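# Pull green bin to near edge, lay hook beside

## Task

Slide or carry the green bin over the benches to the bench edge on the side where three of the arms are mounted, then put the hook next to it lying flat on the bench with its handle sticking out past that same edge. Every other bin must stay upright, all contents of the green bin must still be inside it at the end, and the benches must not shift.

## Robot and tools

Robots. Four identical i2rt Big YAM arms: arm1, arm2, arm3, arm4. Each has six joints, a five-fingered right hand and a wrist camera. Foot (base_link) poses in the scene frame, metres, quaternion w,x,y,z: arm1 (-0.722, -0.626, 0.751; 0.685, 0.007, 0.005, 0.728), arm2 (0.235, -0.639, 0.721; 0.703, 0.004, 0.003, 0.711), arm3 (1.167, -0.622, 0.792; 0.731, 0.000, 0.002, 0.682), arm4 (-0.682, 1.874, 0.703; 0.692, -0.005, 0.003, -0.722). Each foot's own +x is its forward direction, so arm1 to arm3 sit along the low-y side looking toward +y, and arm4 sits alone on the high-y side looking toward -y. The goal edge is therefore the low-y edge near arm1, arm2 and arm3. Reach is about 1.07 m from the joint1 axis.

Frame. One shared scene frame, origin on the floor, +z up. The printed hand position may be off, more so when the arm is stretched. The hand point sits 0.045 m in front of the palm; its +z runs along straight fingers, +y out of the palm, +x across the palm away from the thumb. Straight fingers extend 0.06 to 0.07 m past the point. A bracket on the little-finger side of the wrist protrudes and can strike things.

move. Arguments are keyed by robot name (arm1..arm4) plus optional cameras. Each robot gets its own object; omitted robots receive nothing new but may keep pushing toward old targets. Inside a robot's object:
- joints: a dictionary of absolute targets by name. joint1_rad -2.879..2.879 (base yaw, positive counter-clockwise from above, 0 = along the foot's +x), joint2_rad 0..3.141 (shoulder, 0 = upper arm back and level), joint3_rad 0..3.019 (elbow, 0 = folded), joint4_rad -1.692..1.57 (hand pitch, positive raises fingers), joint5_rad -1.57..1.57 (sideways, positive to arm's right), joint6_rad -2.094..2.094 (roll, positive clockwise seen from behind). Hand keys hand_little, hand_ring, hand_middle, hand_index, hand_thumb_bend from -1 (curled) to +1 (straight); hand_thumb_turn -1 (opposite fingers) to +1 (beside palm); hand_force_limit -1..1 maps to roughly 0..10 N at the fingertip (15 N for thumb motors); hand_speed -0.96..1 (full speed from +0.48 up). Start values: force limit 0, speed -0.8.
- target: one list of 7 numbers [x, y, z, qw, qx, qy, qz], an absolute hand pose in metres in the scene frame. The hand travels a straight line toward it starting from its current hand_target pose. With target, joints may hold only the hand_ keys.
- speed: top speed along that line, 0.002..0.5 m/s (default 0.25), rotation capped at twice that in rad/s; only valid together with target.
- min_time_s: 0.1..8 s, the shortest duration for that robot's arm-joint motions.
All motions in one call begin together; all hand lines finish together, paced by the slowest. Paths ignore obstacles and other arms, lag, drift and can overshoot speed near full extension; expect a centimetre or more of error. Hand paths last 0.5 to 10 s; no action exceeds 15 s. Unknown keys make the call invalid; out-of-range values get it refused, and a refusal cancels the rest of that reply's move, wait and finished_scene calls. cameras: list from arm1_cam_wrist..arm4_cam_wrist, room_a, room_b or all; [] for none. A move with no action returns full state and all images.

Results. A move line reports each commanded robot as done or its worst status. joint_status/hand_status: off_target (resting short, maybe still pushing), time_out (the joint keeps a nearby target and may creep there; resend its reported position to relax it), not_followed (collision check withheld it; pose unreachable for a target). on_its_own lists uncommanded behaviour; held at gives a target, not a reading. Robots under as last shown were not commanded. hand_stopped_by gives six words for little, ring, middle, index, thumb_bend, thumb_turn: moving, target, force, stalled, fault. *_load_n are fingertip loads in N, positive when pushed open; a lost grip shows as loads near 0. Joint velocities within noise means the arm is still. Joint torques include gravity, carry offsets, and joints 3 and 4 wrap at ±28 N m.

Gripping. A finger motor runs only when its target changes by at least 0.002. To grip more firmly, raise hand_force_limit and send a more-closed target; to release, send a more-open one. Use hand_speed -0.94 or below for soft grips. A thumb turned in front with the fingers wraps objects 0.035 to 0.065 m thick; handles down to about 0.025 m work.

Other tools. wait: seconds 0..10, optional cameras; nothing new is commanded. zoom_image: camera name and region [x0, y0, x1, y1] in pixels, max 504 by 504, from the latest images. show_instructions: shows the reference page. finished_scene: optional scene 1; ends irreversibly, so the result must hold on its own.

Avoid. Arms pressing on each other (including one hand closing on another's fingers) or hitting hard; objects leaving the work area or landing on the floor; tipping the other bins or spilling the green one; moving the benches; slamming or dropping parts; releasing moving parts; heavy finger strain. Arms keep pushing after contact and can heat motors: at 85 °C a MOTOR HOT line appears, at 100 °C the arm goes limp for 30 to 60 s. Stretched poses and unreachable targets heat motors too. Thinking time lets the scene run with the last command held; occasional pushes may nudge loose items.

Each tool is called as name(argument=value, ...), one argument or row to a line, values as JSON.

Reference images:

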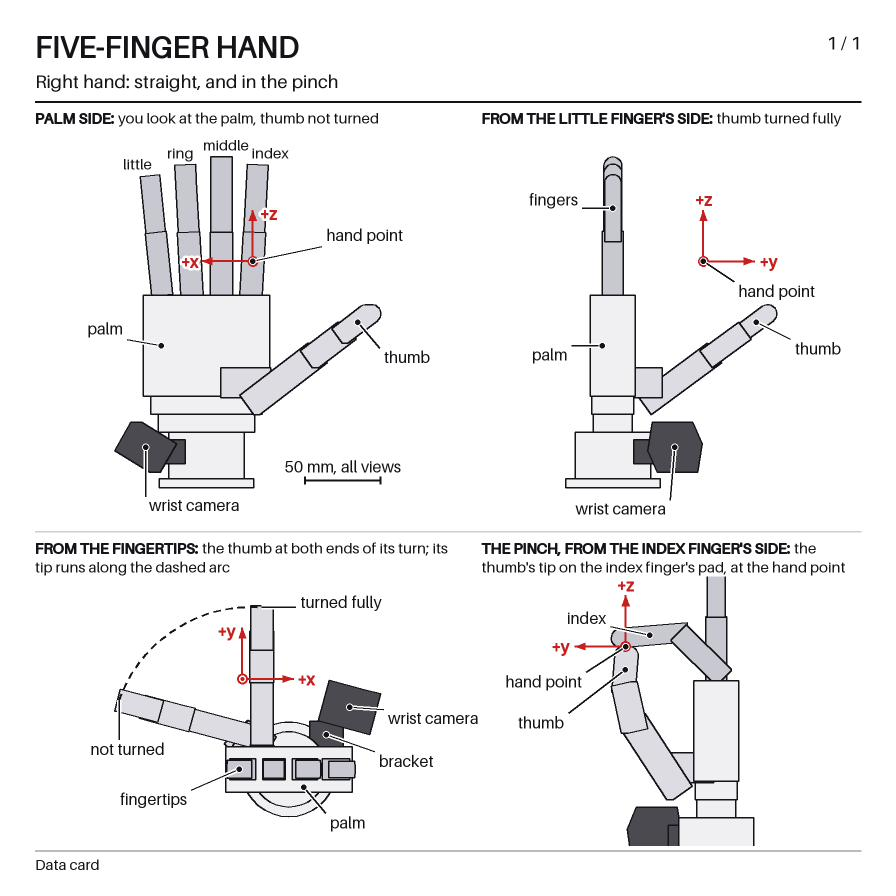

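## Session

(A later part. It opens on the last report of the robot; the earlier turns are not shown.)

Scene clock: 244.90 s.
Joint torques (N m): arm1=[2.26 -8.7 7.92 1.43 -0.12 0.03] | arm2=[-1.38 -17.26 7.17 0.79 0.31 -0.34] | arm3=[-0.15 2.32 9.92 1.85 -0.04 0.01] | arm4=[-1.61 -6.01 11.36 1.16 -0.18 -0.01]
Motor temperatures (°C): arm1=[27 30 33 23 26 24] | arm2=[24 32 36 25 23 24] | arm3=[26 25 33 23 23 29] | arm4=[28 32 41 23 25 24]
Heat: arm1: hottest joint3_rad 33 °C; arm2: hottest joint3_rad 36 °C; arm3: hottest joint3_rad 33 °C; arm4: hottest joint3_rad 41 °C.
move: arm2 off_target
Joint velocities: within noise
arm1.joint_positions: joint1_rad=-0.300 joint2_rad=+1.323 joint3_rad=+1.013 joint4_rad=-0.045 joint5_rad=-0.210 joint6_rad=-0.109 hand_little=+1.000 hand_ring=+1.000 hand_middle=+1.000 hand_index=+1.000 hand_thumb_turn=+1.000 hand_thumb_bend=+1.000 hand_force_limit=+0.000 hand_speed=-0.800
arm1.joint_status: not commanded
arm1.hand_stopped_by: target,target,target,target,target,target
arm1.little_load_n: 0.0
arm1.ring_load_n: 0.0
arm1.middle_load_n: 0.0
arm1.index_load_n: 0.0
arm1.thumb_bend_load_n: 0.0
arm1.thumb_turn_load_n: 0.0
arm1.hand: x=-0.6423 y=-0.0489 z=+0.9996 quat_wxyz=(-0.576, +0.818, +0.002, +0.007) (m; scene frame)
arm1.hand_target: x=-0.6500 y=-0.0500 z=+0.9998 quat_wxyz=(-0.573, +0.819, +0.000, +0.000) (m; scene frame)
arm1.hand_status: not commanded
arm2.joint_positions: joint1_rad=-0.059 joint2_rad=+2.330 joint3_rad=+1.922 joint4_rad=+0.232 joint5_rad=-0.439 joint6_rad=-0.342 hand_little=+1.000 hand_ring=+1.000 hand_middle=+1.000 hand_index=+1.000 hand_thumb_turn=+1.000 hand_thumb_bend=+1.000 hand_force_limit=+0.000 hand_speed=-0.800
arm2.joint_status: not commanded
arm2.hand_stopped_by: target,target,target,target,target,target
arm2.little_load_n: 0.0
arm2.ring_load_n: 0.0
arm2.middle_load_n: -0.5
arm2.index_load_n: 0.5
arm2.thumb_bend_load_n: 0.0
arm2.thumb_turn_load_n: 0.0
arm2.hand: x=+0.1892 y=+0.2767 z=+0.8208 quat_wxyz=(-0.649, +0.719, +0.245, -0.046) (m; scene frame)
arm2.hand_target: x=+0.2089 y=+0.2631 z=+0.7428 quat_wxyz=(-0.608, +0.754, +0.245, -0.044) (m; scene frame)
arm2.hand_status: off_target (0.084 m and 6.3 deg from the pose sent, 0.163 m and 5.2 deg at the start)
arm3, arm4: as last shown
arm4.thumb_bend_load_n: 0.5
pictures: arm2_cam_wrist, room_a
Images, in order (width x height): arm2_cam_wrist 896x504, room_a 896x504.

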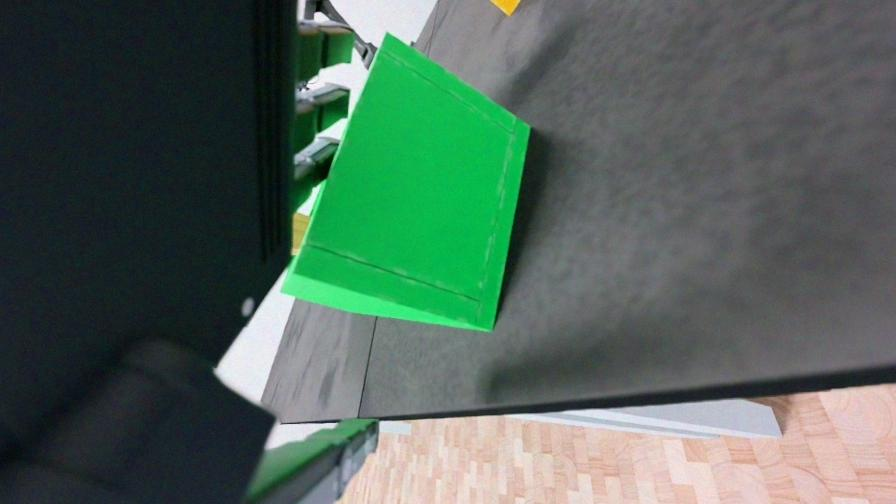

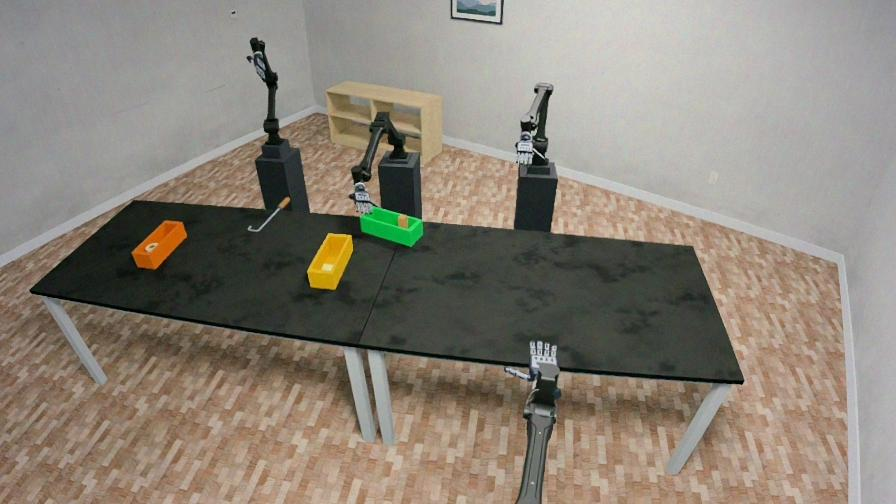

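move(
  arm2={"target": [0.41, 0.268, 0.74, 0.6073, -0.7545, -0.2452, 0.0425], "speed": 0.08},
  cameras=["arm2_cam_wrist", "room_a"],
)

zoom_image(
  camera="room_a",
  region=[240, 160, 440, 320],
)

Scene clock: 251.53 s.
Joint torques (N m): arm1=[2.78 -9.05 7.92 1.48 -0.1 0.07] | arm2=[-1.85 -16.44 10.61 0.32 0.54 -0.32] | arm3=[0.32 1.79 9.96 1.72 -0.05 -0.04] | arm4=[-1.61 -5.89 11.36 1.13 -0.19 0]
Motor temperatures (°C): arm1=[27 29 33 23 26 24] | arm2=[24 32 35 25 23 24] | arm3=[26 25 33 23 23 28] | arm4=[28 32 41 23 25 24]
Heat: arm1: hottest joint3_rad 33 °C; arm2: hottest joint3_rad 35 °C; arm3: hottest joint3_rad 33 °C; arm4: hottest joint3_rad 41 °C.
move: arm2 off_target
Joint velocities: within noise
arm1, arm4: as last shown
arm2.joint_positions: joint1_rad=-0.309 joint2_rad=+2.406 joint3_rad=+2.093 joint4_rad=+0.081 joint5_rad=-0.687 joint6_rad=-0.435 hand_little=+1.000 hand_ring=+1.000 hand_middle=+1.000 hand_index=+1.000 hand_thumb_turn=+1.000 hand_thumb_bend=+1.000 hand_force_limit=+0.000 hand_speed=-0.800
arm2.joint_status: not commanded
arm2.hand_stopped_by: target,target,target,target,target,target
arm2.little_load_n: 0.0
arm2.ring_load_n: 0.0
arm2.middle_load_n: 0.0
arm2.index_load_n: 1.0
arm2.thumb_bend_load_n: -0.5
arm2.thumb_turn_load_n: 0.0
arm2.hand: x=+0.3837 y=+0.2699 z=+0.8209 quat_wxyz=(-0.642, +0.722, +0.256, -0.041) (m; scene frame)
arm2.hand_target: x=+0.4074 y=+0.2600 z=+0.7422 quat_wxyz=(-0.608, +0.754, +0.245, -0.043) (m; scene frame)
arm2.hand_status: off_target (0.085 m and 5.6 deg from the pose sent, 0.235 m and 6.3 deg at the start)
arm3.joint_positions: joint1_rad=+0.372 joint2_rad=+0.645 joint3_rad=+1.554 joint4_rad=-1.357 joint5_rad=-0.183 joint6_rad=-1.161 hand_little=+1.000 hand_ring=+1.000 hand_middle=+1.000 hand_index=+1.000 hand_thumb_turn=+1.000 hand_thumb_bend=+1.000 hand_force_limit=+0.000 hand_speed=-0.800
arm3.joint_status: not commanded
arm3.hand_stopped_by: target,target,target,target,target,target
arm3.little_load_n: -0.5
arm3.ring_load_n: 0.0
arm3.middle_load_n: 0.0
arm3.index_load_n: 0.0
arm3.thumb_bend_load_n: 0.0
arm3.thumb_turn_load_n: 0.0
arm3.hand: x=+1.1097 y=-0.4106 z=+1.3398 quat_wxyz=(-0.514, +0.596, +0.599, +0.149) (m; scene frame)
arm3.hand_target: x=+1.1104 y=-0.4126 z=+1.3502 quat_wxyz=(-0.523, +0.590, +0.595, +0.154) (m; scene frame)
arm3.hand_status: not commanded
arm4.middle_load_n: -0.5
arm4.thumb_bend_load_n: 0.0
pictures: arm2_cam_wrist, room_a
Images, in order (width x height): arm2_cam_wrist 896x504, room_a 896x504.

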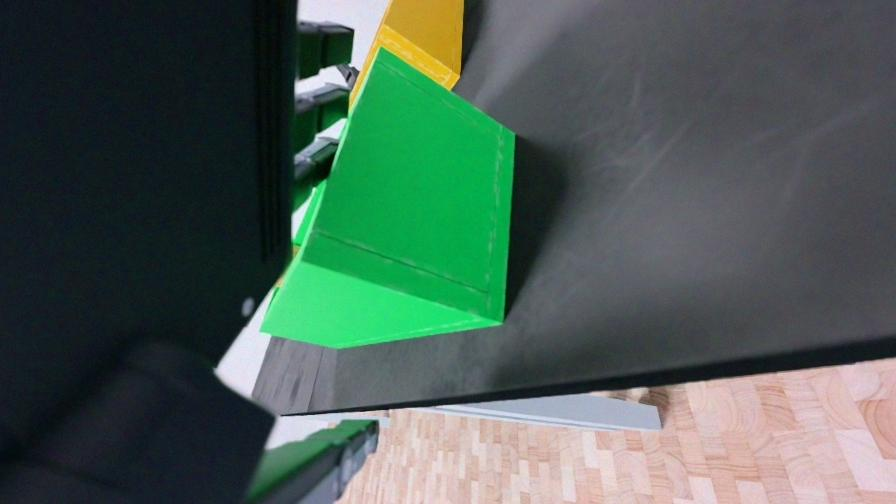

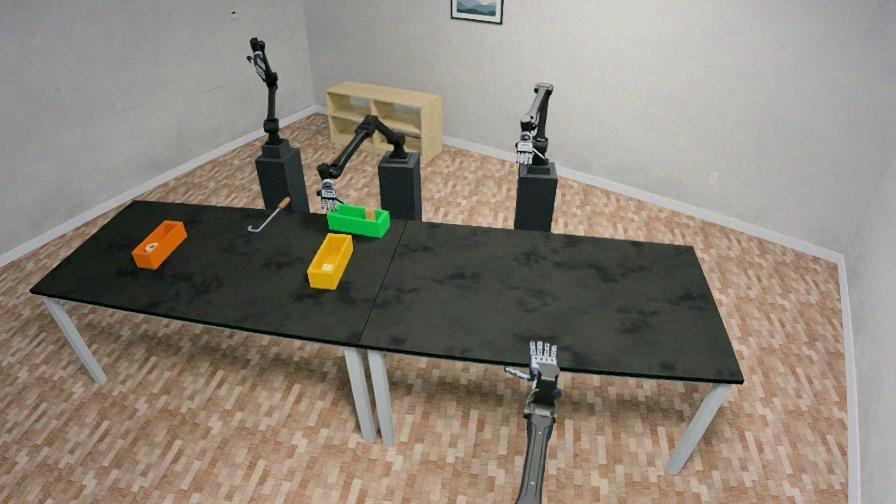

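Scaled by 2.520.

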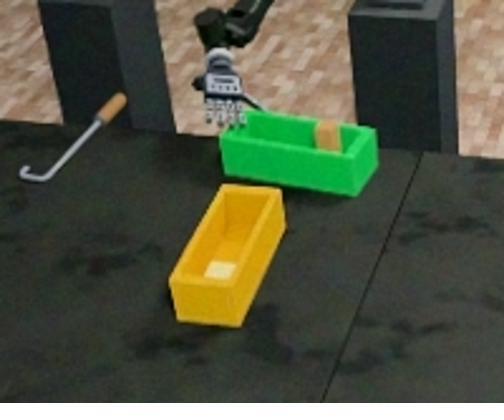

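move(
  arm2={"target": [0.56, 0.272, 0.74, 0.6073, -0.7545, -0.2452, 0.0425], "speed": 0.08},
  cameras=["arm2_cam_wrist", "room_a", "arm3_cam_wrist"],
)

zoom_image(
  camera="room_a",
  region=[220, 160, 420, 320],
)

zoom_image(
  camera="arm3_cam_wrist",
  region=[330, 0, 530, 200],
)

Scene clock: 256.40 s.
Joint torques (N m): arm1=[2.67 -8.82 7.83 1.4 -0.13 0.05] | arm2=[-1.85 -17.9 11.25 0.4 0.55 -0.27] | arm3=[-0.67 2.14 9.83 1.94 -0.02 0] | arm4=[-1.49 -6.01 11.36 1.13 -0.18 -0.01]
Motor temperatures (°C): arm1=[27 29 33 23 26 24] | arm2=[24 32 35 25 23 24] | arm3=[26 25 33 23 23 28] | arm4=[28 32 41 23 25 24]
Heat: arm1: hottest joint3_rad 33 °C; arm2: hottest joint3_rad 35 °C; arm3: hottest joint3_rad 33 °C; arm4: hottest joint3_rad 41 °C.
move: arm2 off_target
Joint velocities: within noise
arm1, arm3, arm4: as last shown
arm1.index_load_n: -0.5
arm2.joint_positions: joint1_rad=-0.474 joint2_rad=+2.708 joint3_rad=+2.707 joint4_rad=-0.286 joint5_rad=-0.840 joint6_rad=-0.518 hand_little=+1.000 hand_ring=+1.000 hand_middle=+1.000 hand_index=+1.000 hand_thumb_turn=+1.000 hand_thumb_bend=+1.000 hand_force_limit=+0.000 hand_speed=-0.800
arm2.joint_status: not commanded
arm2.hand_stopped_by: target,target,target,target,target,target
arm2.little_load_n: 0.0
arm2.ring_load_n: 0.0
arm2.middle_load_n: 0.0
arm2.index_load_n: 1.0
arm2.thumb_bend_load_n: 0.0
arm2.thumb_turn_load_n: 0.0
arm2.hand: x=+0.5339 y=+0.2784 z=+0.8240 quat_wxyz=(-0.638, +0.724, +0.261, -0.034) (m; scene frame)
arm2.hand_target: x=+0.5563 y=+0.2650 z=+0.7422 quat_wxyz=(-0.609, +0.754, +0.244, -0.042) (m; scene frame)
arm2.hand_status: off_target (0.088 m and 5.4 deg from the pose sent, 0.194 m and 5.6 deg at the start)
arm3.little_load_n: 0.0
arm4.middle_load_n: 0.0
pictures: arm2_cam_wrist, arm3_cam_wrist, room_a
Images, in order (width x height): arm2_cam_wrist 896x504, arm3_cam_wrist 896x504, room_a 896x504.

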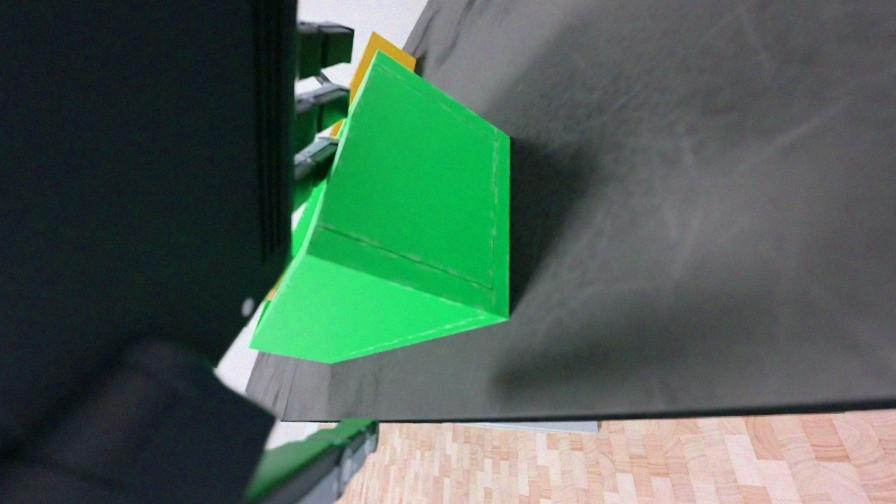

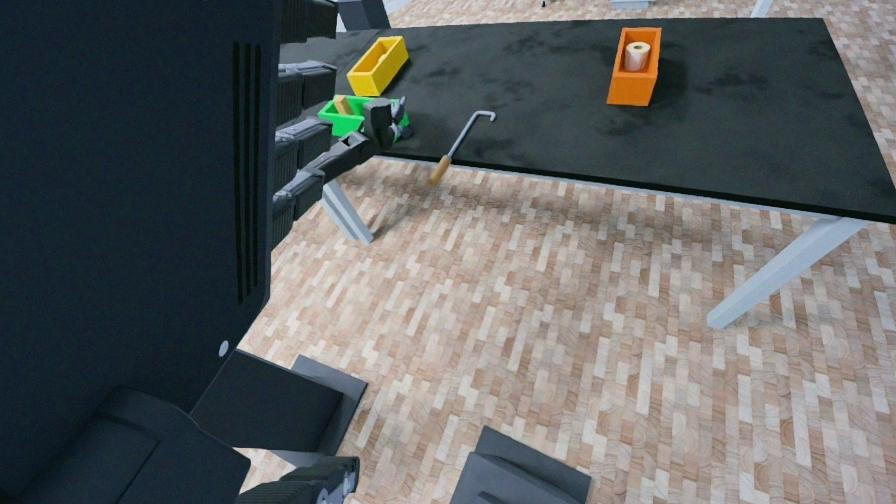

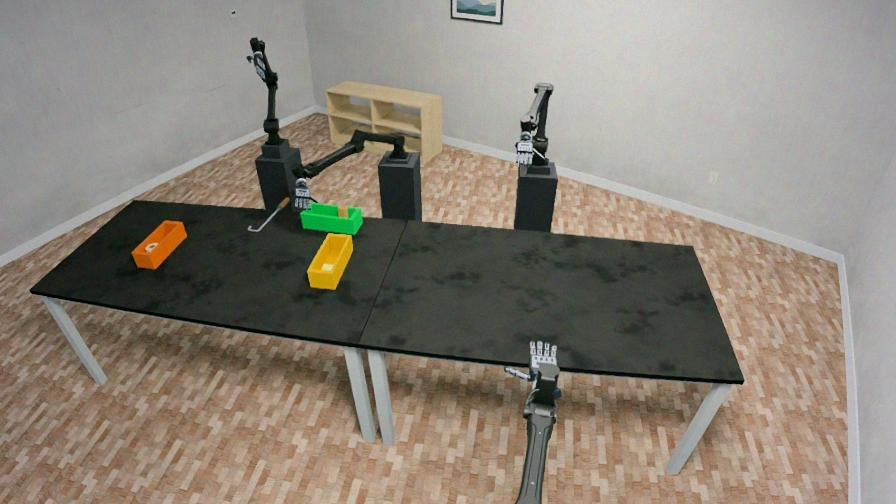

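Scaled by 2.520.

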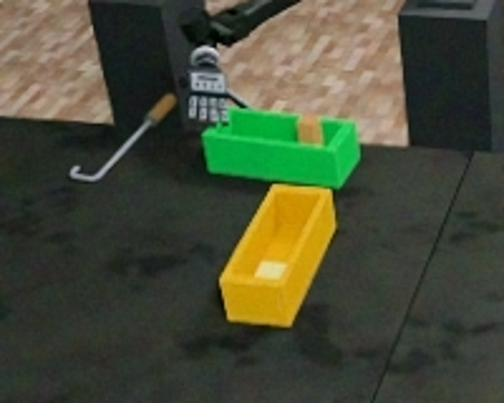

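Scaled by 2.520.

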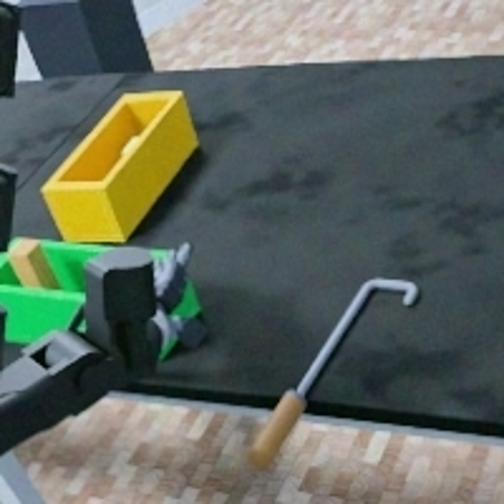

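move(
  arm2={"target": [0.64, 0.266, 0.74, 0.6075, -0.7801, -0.1445, -0.0373], "speed": 0.07},
  cameras=["arm2_cam_wrist", "room_a", "arm3_cam_wrist"],
)

zoom_image(
  camera="room_a",
  region=[220, 160, 420, 320],
)

zoom_image(
  camera="arm3_cam_wrist",
  region=[330, 0, 530, 200],
)

Scene clock: 265.17 s.
Joint torques (N m): arm1=[2.37 -9.35 7.8 1.42 -0.1 0.05] | arm2=[-2.2 -18.55 11.14 0.99 0.75 0.06] | arm3=[-0.03 2.14 10.04 1.81 -0.04 0.04] | arm4=[-1.44 -6.07 11.37 1.13 -0.19 -0.01]
Motor temperatures (°C): arm1=[27 29 33 23 26 24] | arm2=[24 32 35 25 23 24] | arm3=[26 25 34 23 23 28] | arm4=[28 32 40 23 25 24]
Heat: arm1: hottest joint3_rad 33 °C; arm2: hottest joint3_rad 35 °C; arm3: hottest joint3_rad 34 °C; arm4: hottest joint3_rad 40 °C.
move: arm2 off_target
Joint velocities: within noise
arm1, arm3: as last shown
arm1.index_load_n: 0.0
arm1.thumb_turn_load_n: -0.5
arm2.joint_positions: joint1_rad=-0.519 joint2_rad=+2.694 joint3_rad=+2.664 joint4_rad=-0.201 joint5_rad=-0.644 joint6_rad=-0.457 hand_little=+1.000 hand_ring=+1.000 hand_middle=+1.000 hand_index=+1.000 hand_thumb_turn=+1.000 hand_thumb_bend=+1.000 hand_force_limit=+0.000 hand_speed=-0.800
arm2.joint_status: not commanded
arm2.hand_stopped_by: target,target,target,target,target,target
arm2.little_load_n: 0.0
arm2.ring_load_n: 0.0
arm2.middle_load_n: 1.0
arm2.index_load_n: 0.0
arm2.thumb_bend_load_n: 0.0
arm2.thumb_turn_load_n: 0.0
arm2.hand: x=+0.6100 y=+0.2758 z=+0.8232 quat_wxyz=(-0.639, +0.748, +0.175, +0.050) (m; scene frame)
arm2.hand_target: x=+0.6355 y=+0.2588 z=+0.7420 quat_wxyz=(-0.608, +0.780, +0.144, +0.038) (m; scene frame)
arm2.hand_status: off_target (0.089 m and 6.4 deg from the pose sent, 0.136 m and 17.4 deg at the start)
arm4.joint_positions: joint1_rad=-0.044 joint2_rad=+1.082 joint3_rad=+0.822 joint4_rad=+0.080 joint5_rad=-0.091 joint6_rad=-0.001 hand_little=+1.000 hand_ring=+1.000 hand_middle=+1.000 hand_index=+1.000 hand_thumb_turn=+1.000 hand_thumb_bend=+1.000 hand_force_limit=+0.000 hand_speed=-0.800
arm4.joint_status: not commanded
arm4.hand_stopped_by: target,target,target,target,target,target
arm4.little_load_n: 0.0
arm4.ring_load_n: 0.0
arm4.middle_load_n: 0.0
arm4.index_load_n: 0.0
arm4.thumb_bend_load_n: 0.0
arm4.thumb_turn_load_n: -0.5
arm4.hand: x=-0.6763 y=+1.3495 z=+0.9961 quat_wxyz=(-0.003, +0.000, -0.767, +0.642) (m; scene frame)
arm4.hand_target: x=-0.6799 y=+1.3500 z=+1.0000 quat_wxyz=(+0.000, +0.000, -0.766, +0.643) (m; scene frame)
arm4.hand_status: not commanded
pictures: arm2_cam_wrist, arm3_cam_wrist, room_a
Images, in order (width x height): arm2_cam_wrist 896x504, arm3_cam_wrist 896x504, room_a 896x504.

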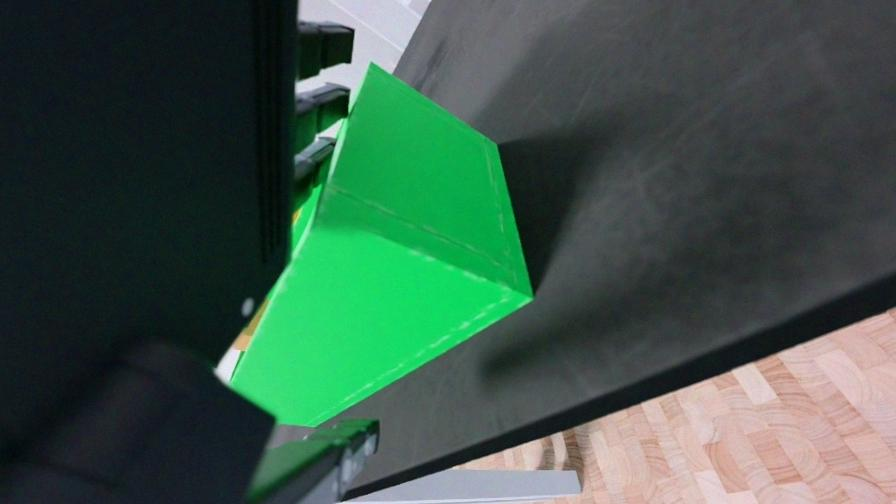

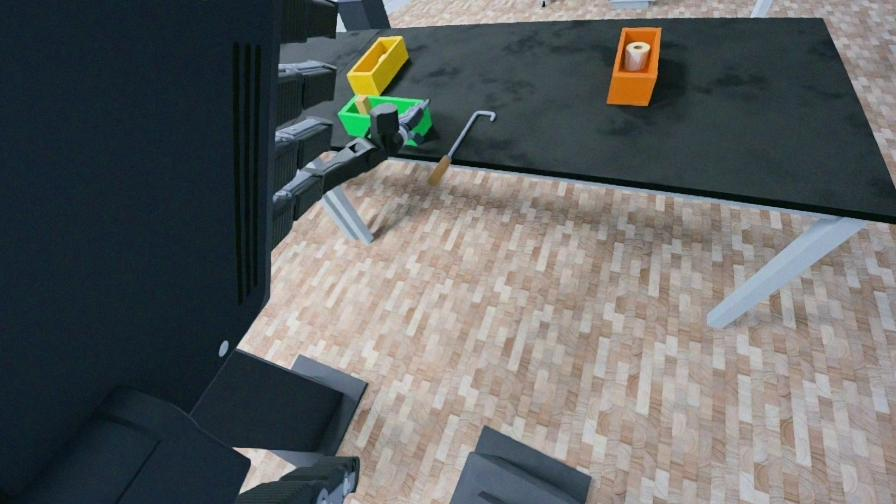

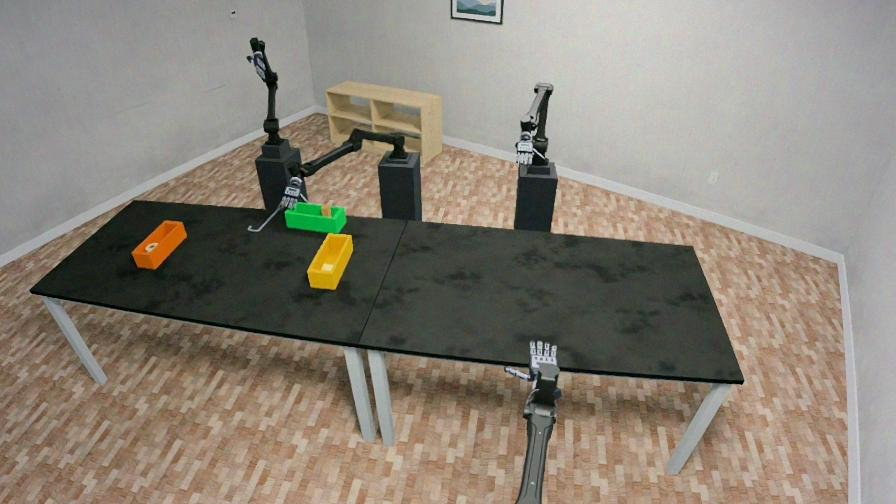

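Scaled by 2.520.

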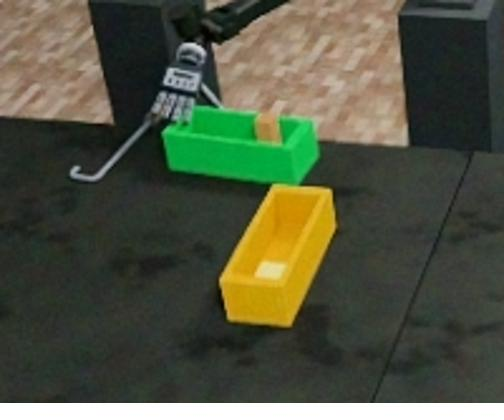

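Scaled by 2.520.

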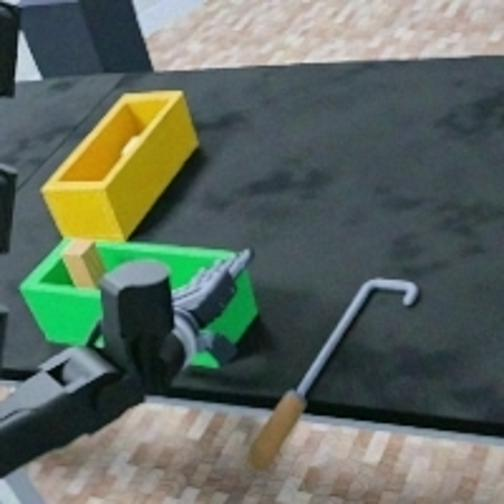

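move(
  arm2={"target": [0.682, 0.266, 0.745, 0.6075, -0.7801, -0.1445, -0.0373], "speed": 0.06},
  cameras=["arm2_cam_wrist", "room_a", "arm3_cam_wrist"],
)

zoom_image(
  camera="room_a",
  region=[220, 160, 420, 320],
)

zoom_image(
  camera="arm3_cam_wrist",
  region=[330, 0, 530, 200],
)

Scene clock: 270.47 s.
Joint torques (N m): arm1=[2.02 -9.35 7.9 1.5 -0.11 0.04] | arm2=[-1.73 -19.31 11.55 1.01 0.74 0.08] | arm3=[-0.67 1.32 9.85 1.92 0.01 0.01] | arm4=[-1.61 -5.89 11.36 1.13 -0.18 -0.01]
Motor temperatures (°C): arm1=[27 28 33 23 26 24] | arm2=[24 33 35 25 23 24] | arm3=[26 25 34 23 23 28] | arm4=[28 32 40 23 25 24]
Heat: arm1: hottest joint3_rad 33 °C; arm2: hottest joint3_rad 35 °C; arm3: hottest joint3_rad 34 °C; arm4: hottest joint3_rad 40 °C.
move: arm2 off_target
Joint velocities: within noise
arm1, arm3, arm4: as last shown
arm2.joint_positions: joint1_rad=-0.560 joint2_rad=+2.835 joint3_rad=+2.914 joint4_rad=-0.256 joint5_rad=-0.630 joint6_rad=-0.442 hand_little=+1.000 hand_ring=+1.000 hand_middle=+1.000 hand_index=+1.000 hand_thumb_turn=+1.000 hand_thumb_bend=+1.000 hand_force_limit=+0.000 hand_speed=-0.800
arm2.joint_status: not commanded
arm2.hand_stopped_by: target,target,target,target,target,target
arm2.little_load_n: 0.0
arm2.ring_load_n: 0.0
arm2.middle_load_n: 0.5
arm2.index_load_n: 0.5
arm2.thumb_bend_load_n: 0.0
arm2.thumb_turn_load_n: 0.0
arm2.hand: x=+0.6573 y=+0.2733 z=+0.8219 quat_wxyz=(-0.651, +0.738, +0.157, +0.077) (m; scene frame)
arm2.hand_target: x=+0.6773 y=+0.2581 z=+0.7466 quat_wxyz=(-0.625, +0.767, +0.130, +0.066) (m; scene frame)
arm2.hand_status: off_target (0.081 m and 8.4 deg from the pose sent, 0.107 m and 6.4 deg at the start; a joint's target at an end of its range on 18 of 45 steps)
arm4.thumb_turn_load_n: 0.0
pictures: arm2_cam_wrist, arm3_cam_wrist, room_a
Images, in order (width x height): arm2_cam_wrist 896x504, arm3_cam_wrist 896x504, room_a 896x504.

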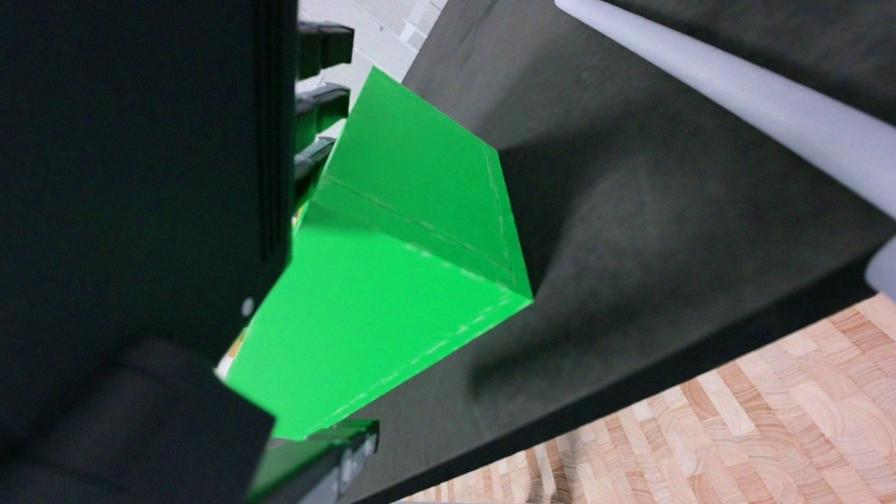

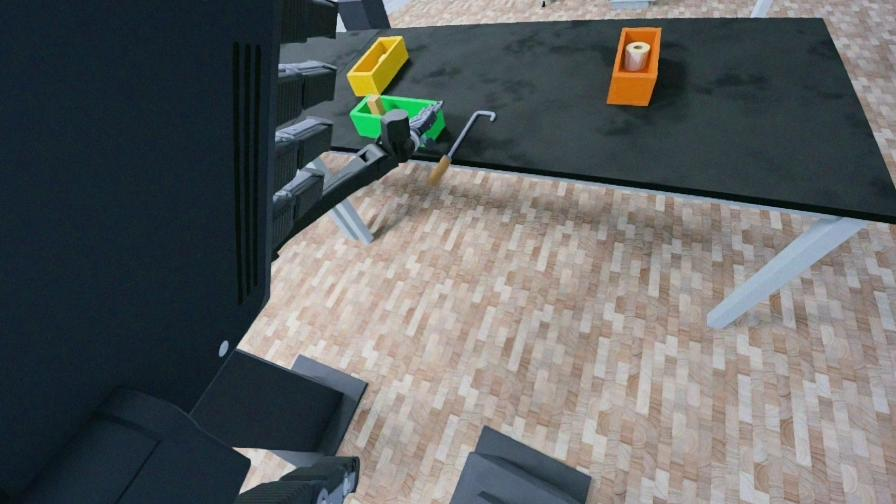

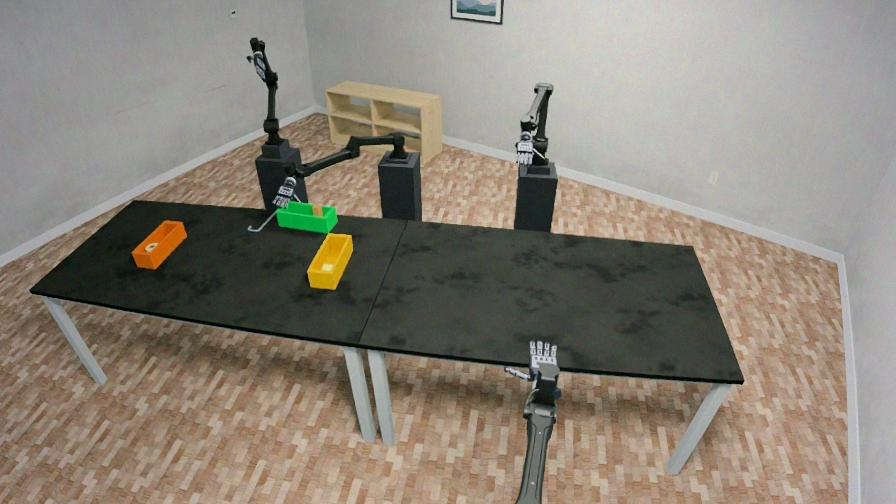

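Scaled by 2.520.

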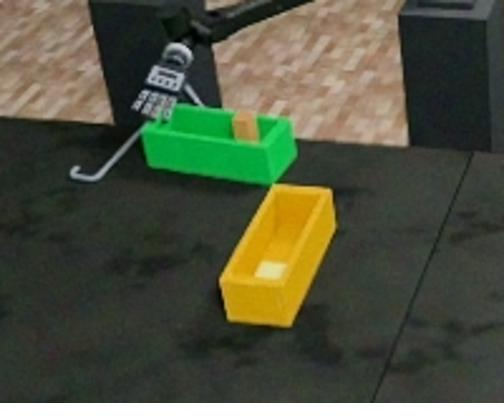

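Scaled by 2.520.

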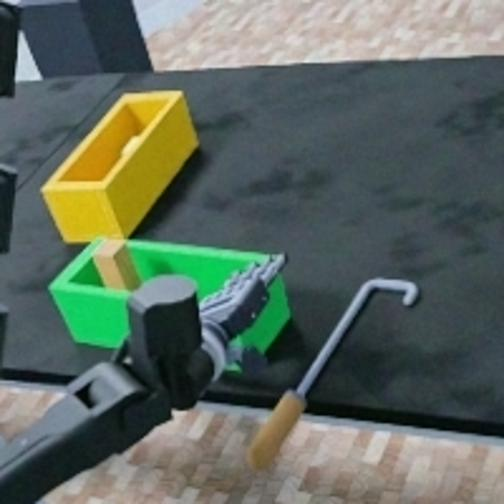

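move(
  arm2={"target": [0.62, 0.24, 0.93, 0.6088, -0.7934, 0, 0], "speed": 0.12},
)

move(
  arm2={"target": [0.487, 0.215, 0.91, 0.6088, -0.7934, 0, 0], "speed": 0.15},
  cameras=["arm2_cam_wrist", "room_a", "room_b", "arm3_cam_wrist"],
)

zoom_image(
  camera="room_a",
  region=[220, 160, 420, 320],
)

zoom_image(
  camera="arm3_cam_wrist",
  region=[330, 0, 530, 200],
)

Scene clock: 279.83 s.
Joint torques (N m): arm1=[2.43 -8.94 7.91 1.4 -0.09 0.09] | arm2=[0.5 -25.23 9.43 1.65 0.15 0.14] | arm3=[0.32 2.02 9.96 1.61 -0.03 0.02] | arm4=[-1.55 -6.01 11.38 1.14 -0.19 0.01]
Motor temperatures (°C): arm1=[27 28 33 23 26 24] | arm2=[24 33 34 25 23 24] | arm3=[26 25 34 23 23 28] | arm4=[28 31 40 23 25 24]
Heat: arm1: hottest joint3_rad 33 °C; arm2: hottest joint3_rad 34 °C; arm3: hottest joint3_rad 34 °C; arm4: hottest joint3_rad 40 °C.
move: arm2 off_target
Joint velocities: within noise
arm1, arm3, arm4: as last shown
arm1.thumb_bend_load_n: 0.5
arm1.thumb_turn_load_n: 0.0
arm2.joint_positions: joint1_rad=-0.548 joint2_rad=+2.538 joint3_rad=+2.656 joint4_rad=-0.421 joint5_rad=-0.508 joint6_rad=-0.175 hand_little=+1.000 hand_ring=+1.000 hand_middle=+1.000 hand_index=+1.000 hand_thumb_turn=+1.000 hand_thumb_bend=+1.000 hand_force_limit=+0.000 hand_speed=-0.800
arm2.joint_status: not commanded
arm2.hand_stopped_by: target,target,target,target,target,target
arm2.little_load_n: 0.0
arm2.ring_load_n: 0.0
arm2.middle_load_n: 0.0
arm2.index_load_n: 0.0
arm2.thumb_bend_load_n: 0.0
arm2.thumb_turn_load_n: -0.5
arm2.hand: x=+0.6289 y=+0.2391 z=+0.9218 quat_wxyz=(-0.608, +0.794, +0.004, +0.006) (m; scene frame)
arm2.hand_target: x=+0.6202 y=+0.2401 z=+0.9299 quat_wxyz=(-0.609, +0.793, +0.000, +0.000) (m; scene frame)
arm2.hand_status: off_target (0.012 m and 0.8 deg from the pose sent, 0.119 m and 21.6 deg at the start)
pictures: none

Scene clock: 281.53 s.
Joint torques (N m): arm1=[2.49 -9.05 7.83 1.43 -0.11 0.04] | arm2=[0.38 -22.83 9.28 2.63 0.17 0.16] | arm3=[0.03 1.85 9.95 1.76 -0.01 0] | arm4=[-1.61 -5.95 11.38 1.13 -0.18 -0.01]
Motor temperatures (°C): arm1=[27 28 33 23 26 24] | arm2=[24 33 34 25 23 24] | arm3=[26 25 34 23 23 28] | arm4=[28 31 40 23 25 24]
Heat: arm1: hottest joint3_rad 33 °C; arm2: hottest joint3_rad 34 °C; arm3: hottest joint3_rad 34 °C; arm4: hottest joint3_rad 40 °C.
move: arm2 off_target
Joint velocities: within noise
arm1, arm3, arm4: as last shown
arm1.index_load_n: -0.5
arm1.thumb_bend_load_n: 0.0
arm1.thumb_turn_load_n: -0.5
arm2.joint_positions: joint1_rad=-0.402 joint2_rad=+2.200 joint3_rad=+1.968 joint4_rad=-0.081 joint5_rad=-0.375 joint6_rad=-0.131 hand_little=+1.000 hand_ring=+1.000 hand_middle=+1.000 hand_index=+1.000 hand_thumb_turn=+1.000 hand_thumb_bend=+1.000 hand_force_limit=+0.000 hand_speed=-0.800
arm2.joint_status: not commanded
arm2.hand_stopped_by: target,target,target,target,target,target
arm2.little_load_n: 0.0
arm2.ring_load_n: 0.0
arm2.middle_load_n: 0.0
arm2.index_load_n: 0.0
arm2.thumb_bend_load_n: 0.0
arm2.thumb_turn_load_n: 0.0
arm2.hand: x=+0.4888 y=+0.2152 z=+0.8929 quat_wxyz=(-0.598, +0.801, +0.003, -0.001) (m; scene frame)
arm2.hand_target: x=+0.4869 y=+0.2150 z=+0.9099 quat_wxyz=(-0.609, +0.794, +0.000, +0.000) (m; scene frame)
arm2.hand_status: off_target (0.017 m and 1.6 deg from the pose sent, 0.144 m and 0.8 deg at the start)
pictures: arm2_cam_wrist, arm3_cam_wrist, room_a, room_b
Images, in order (width x height): arm2_cam_wrist 896x504, arm3_cam_wrist 896x504, room_a 896x504, room_b 896x504.

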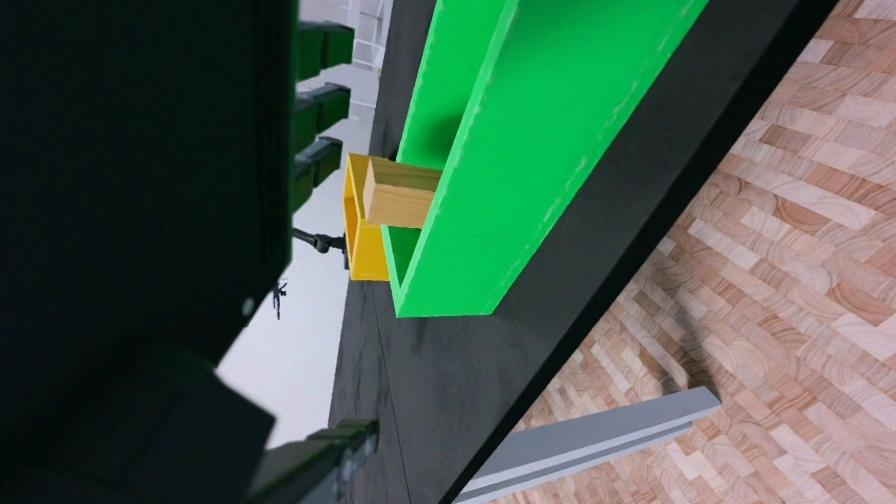

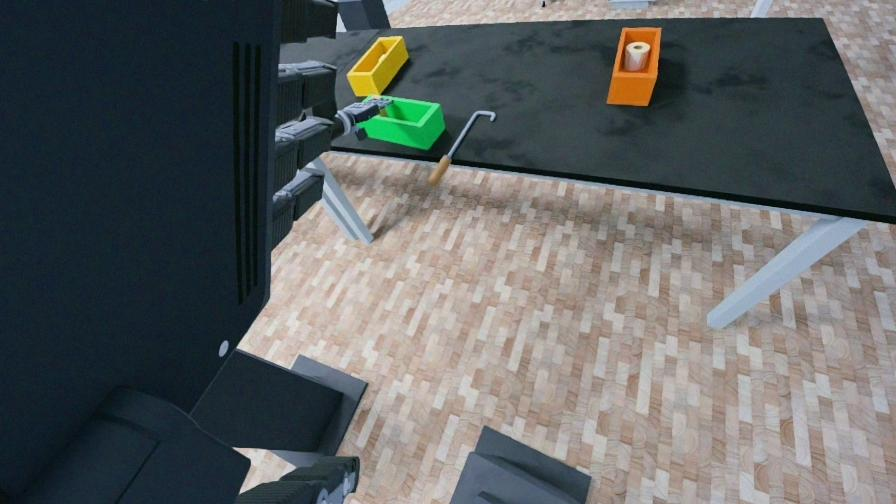

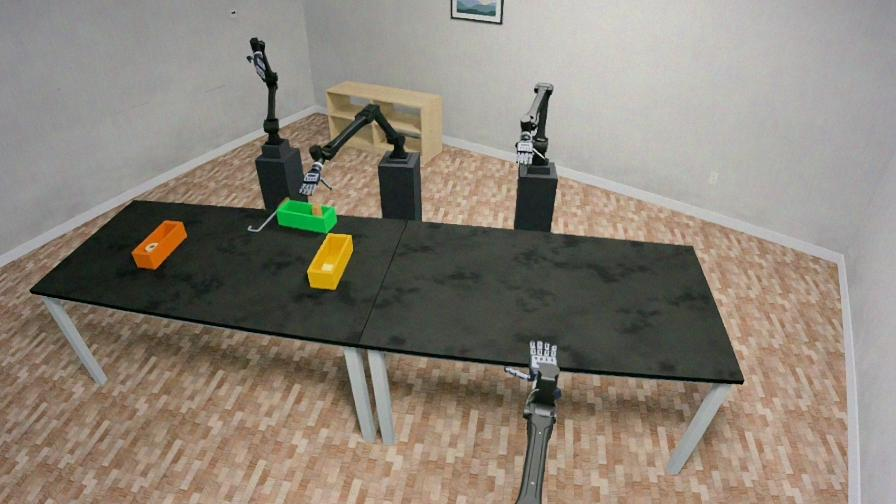

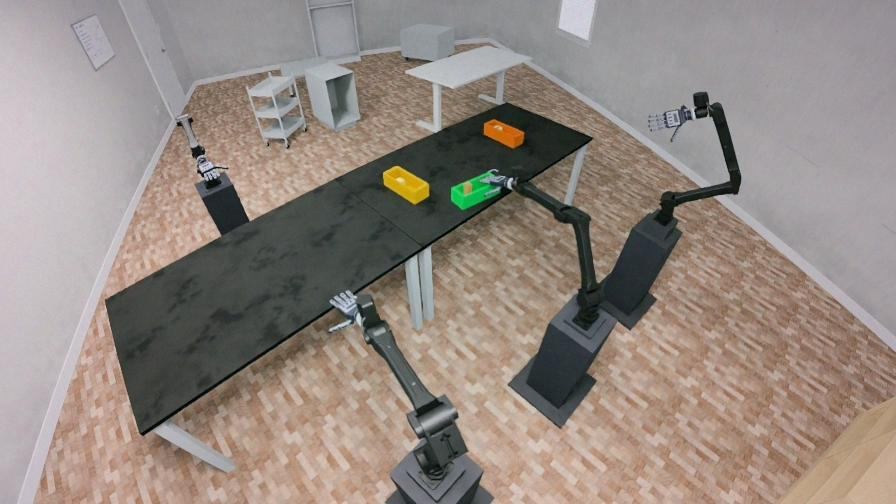

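Scaled by 2.520.

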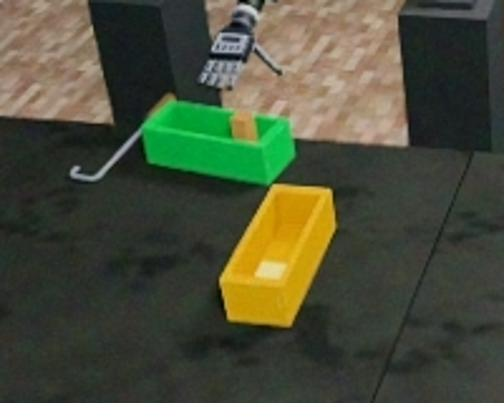

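Scaled by 2.520.

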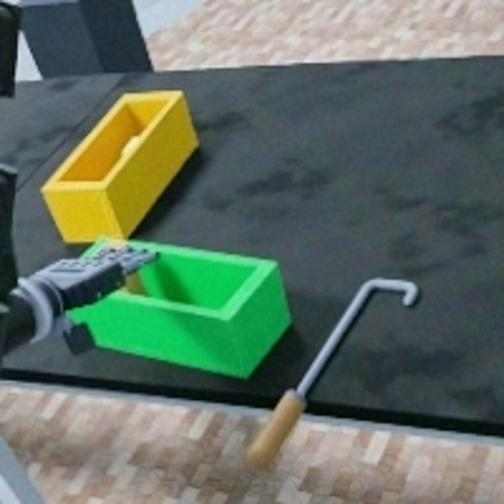

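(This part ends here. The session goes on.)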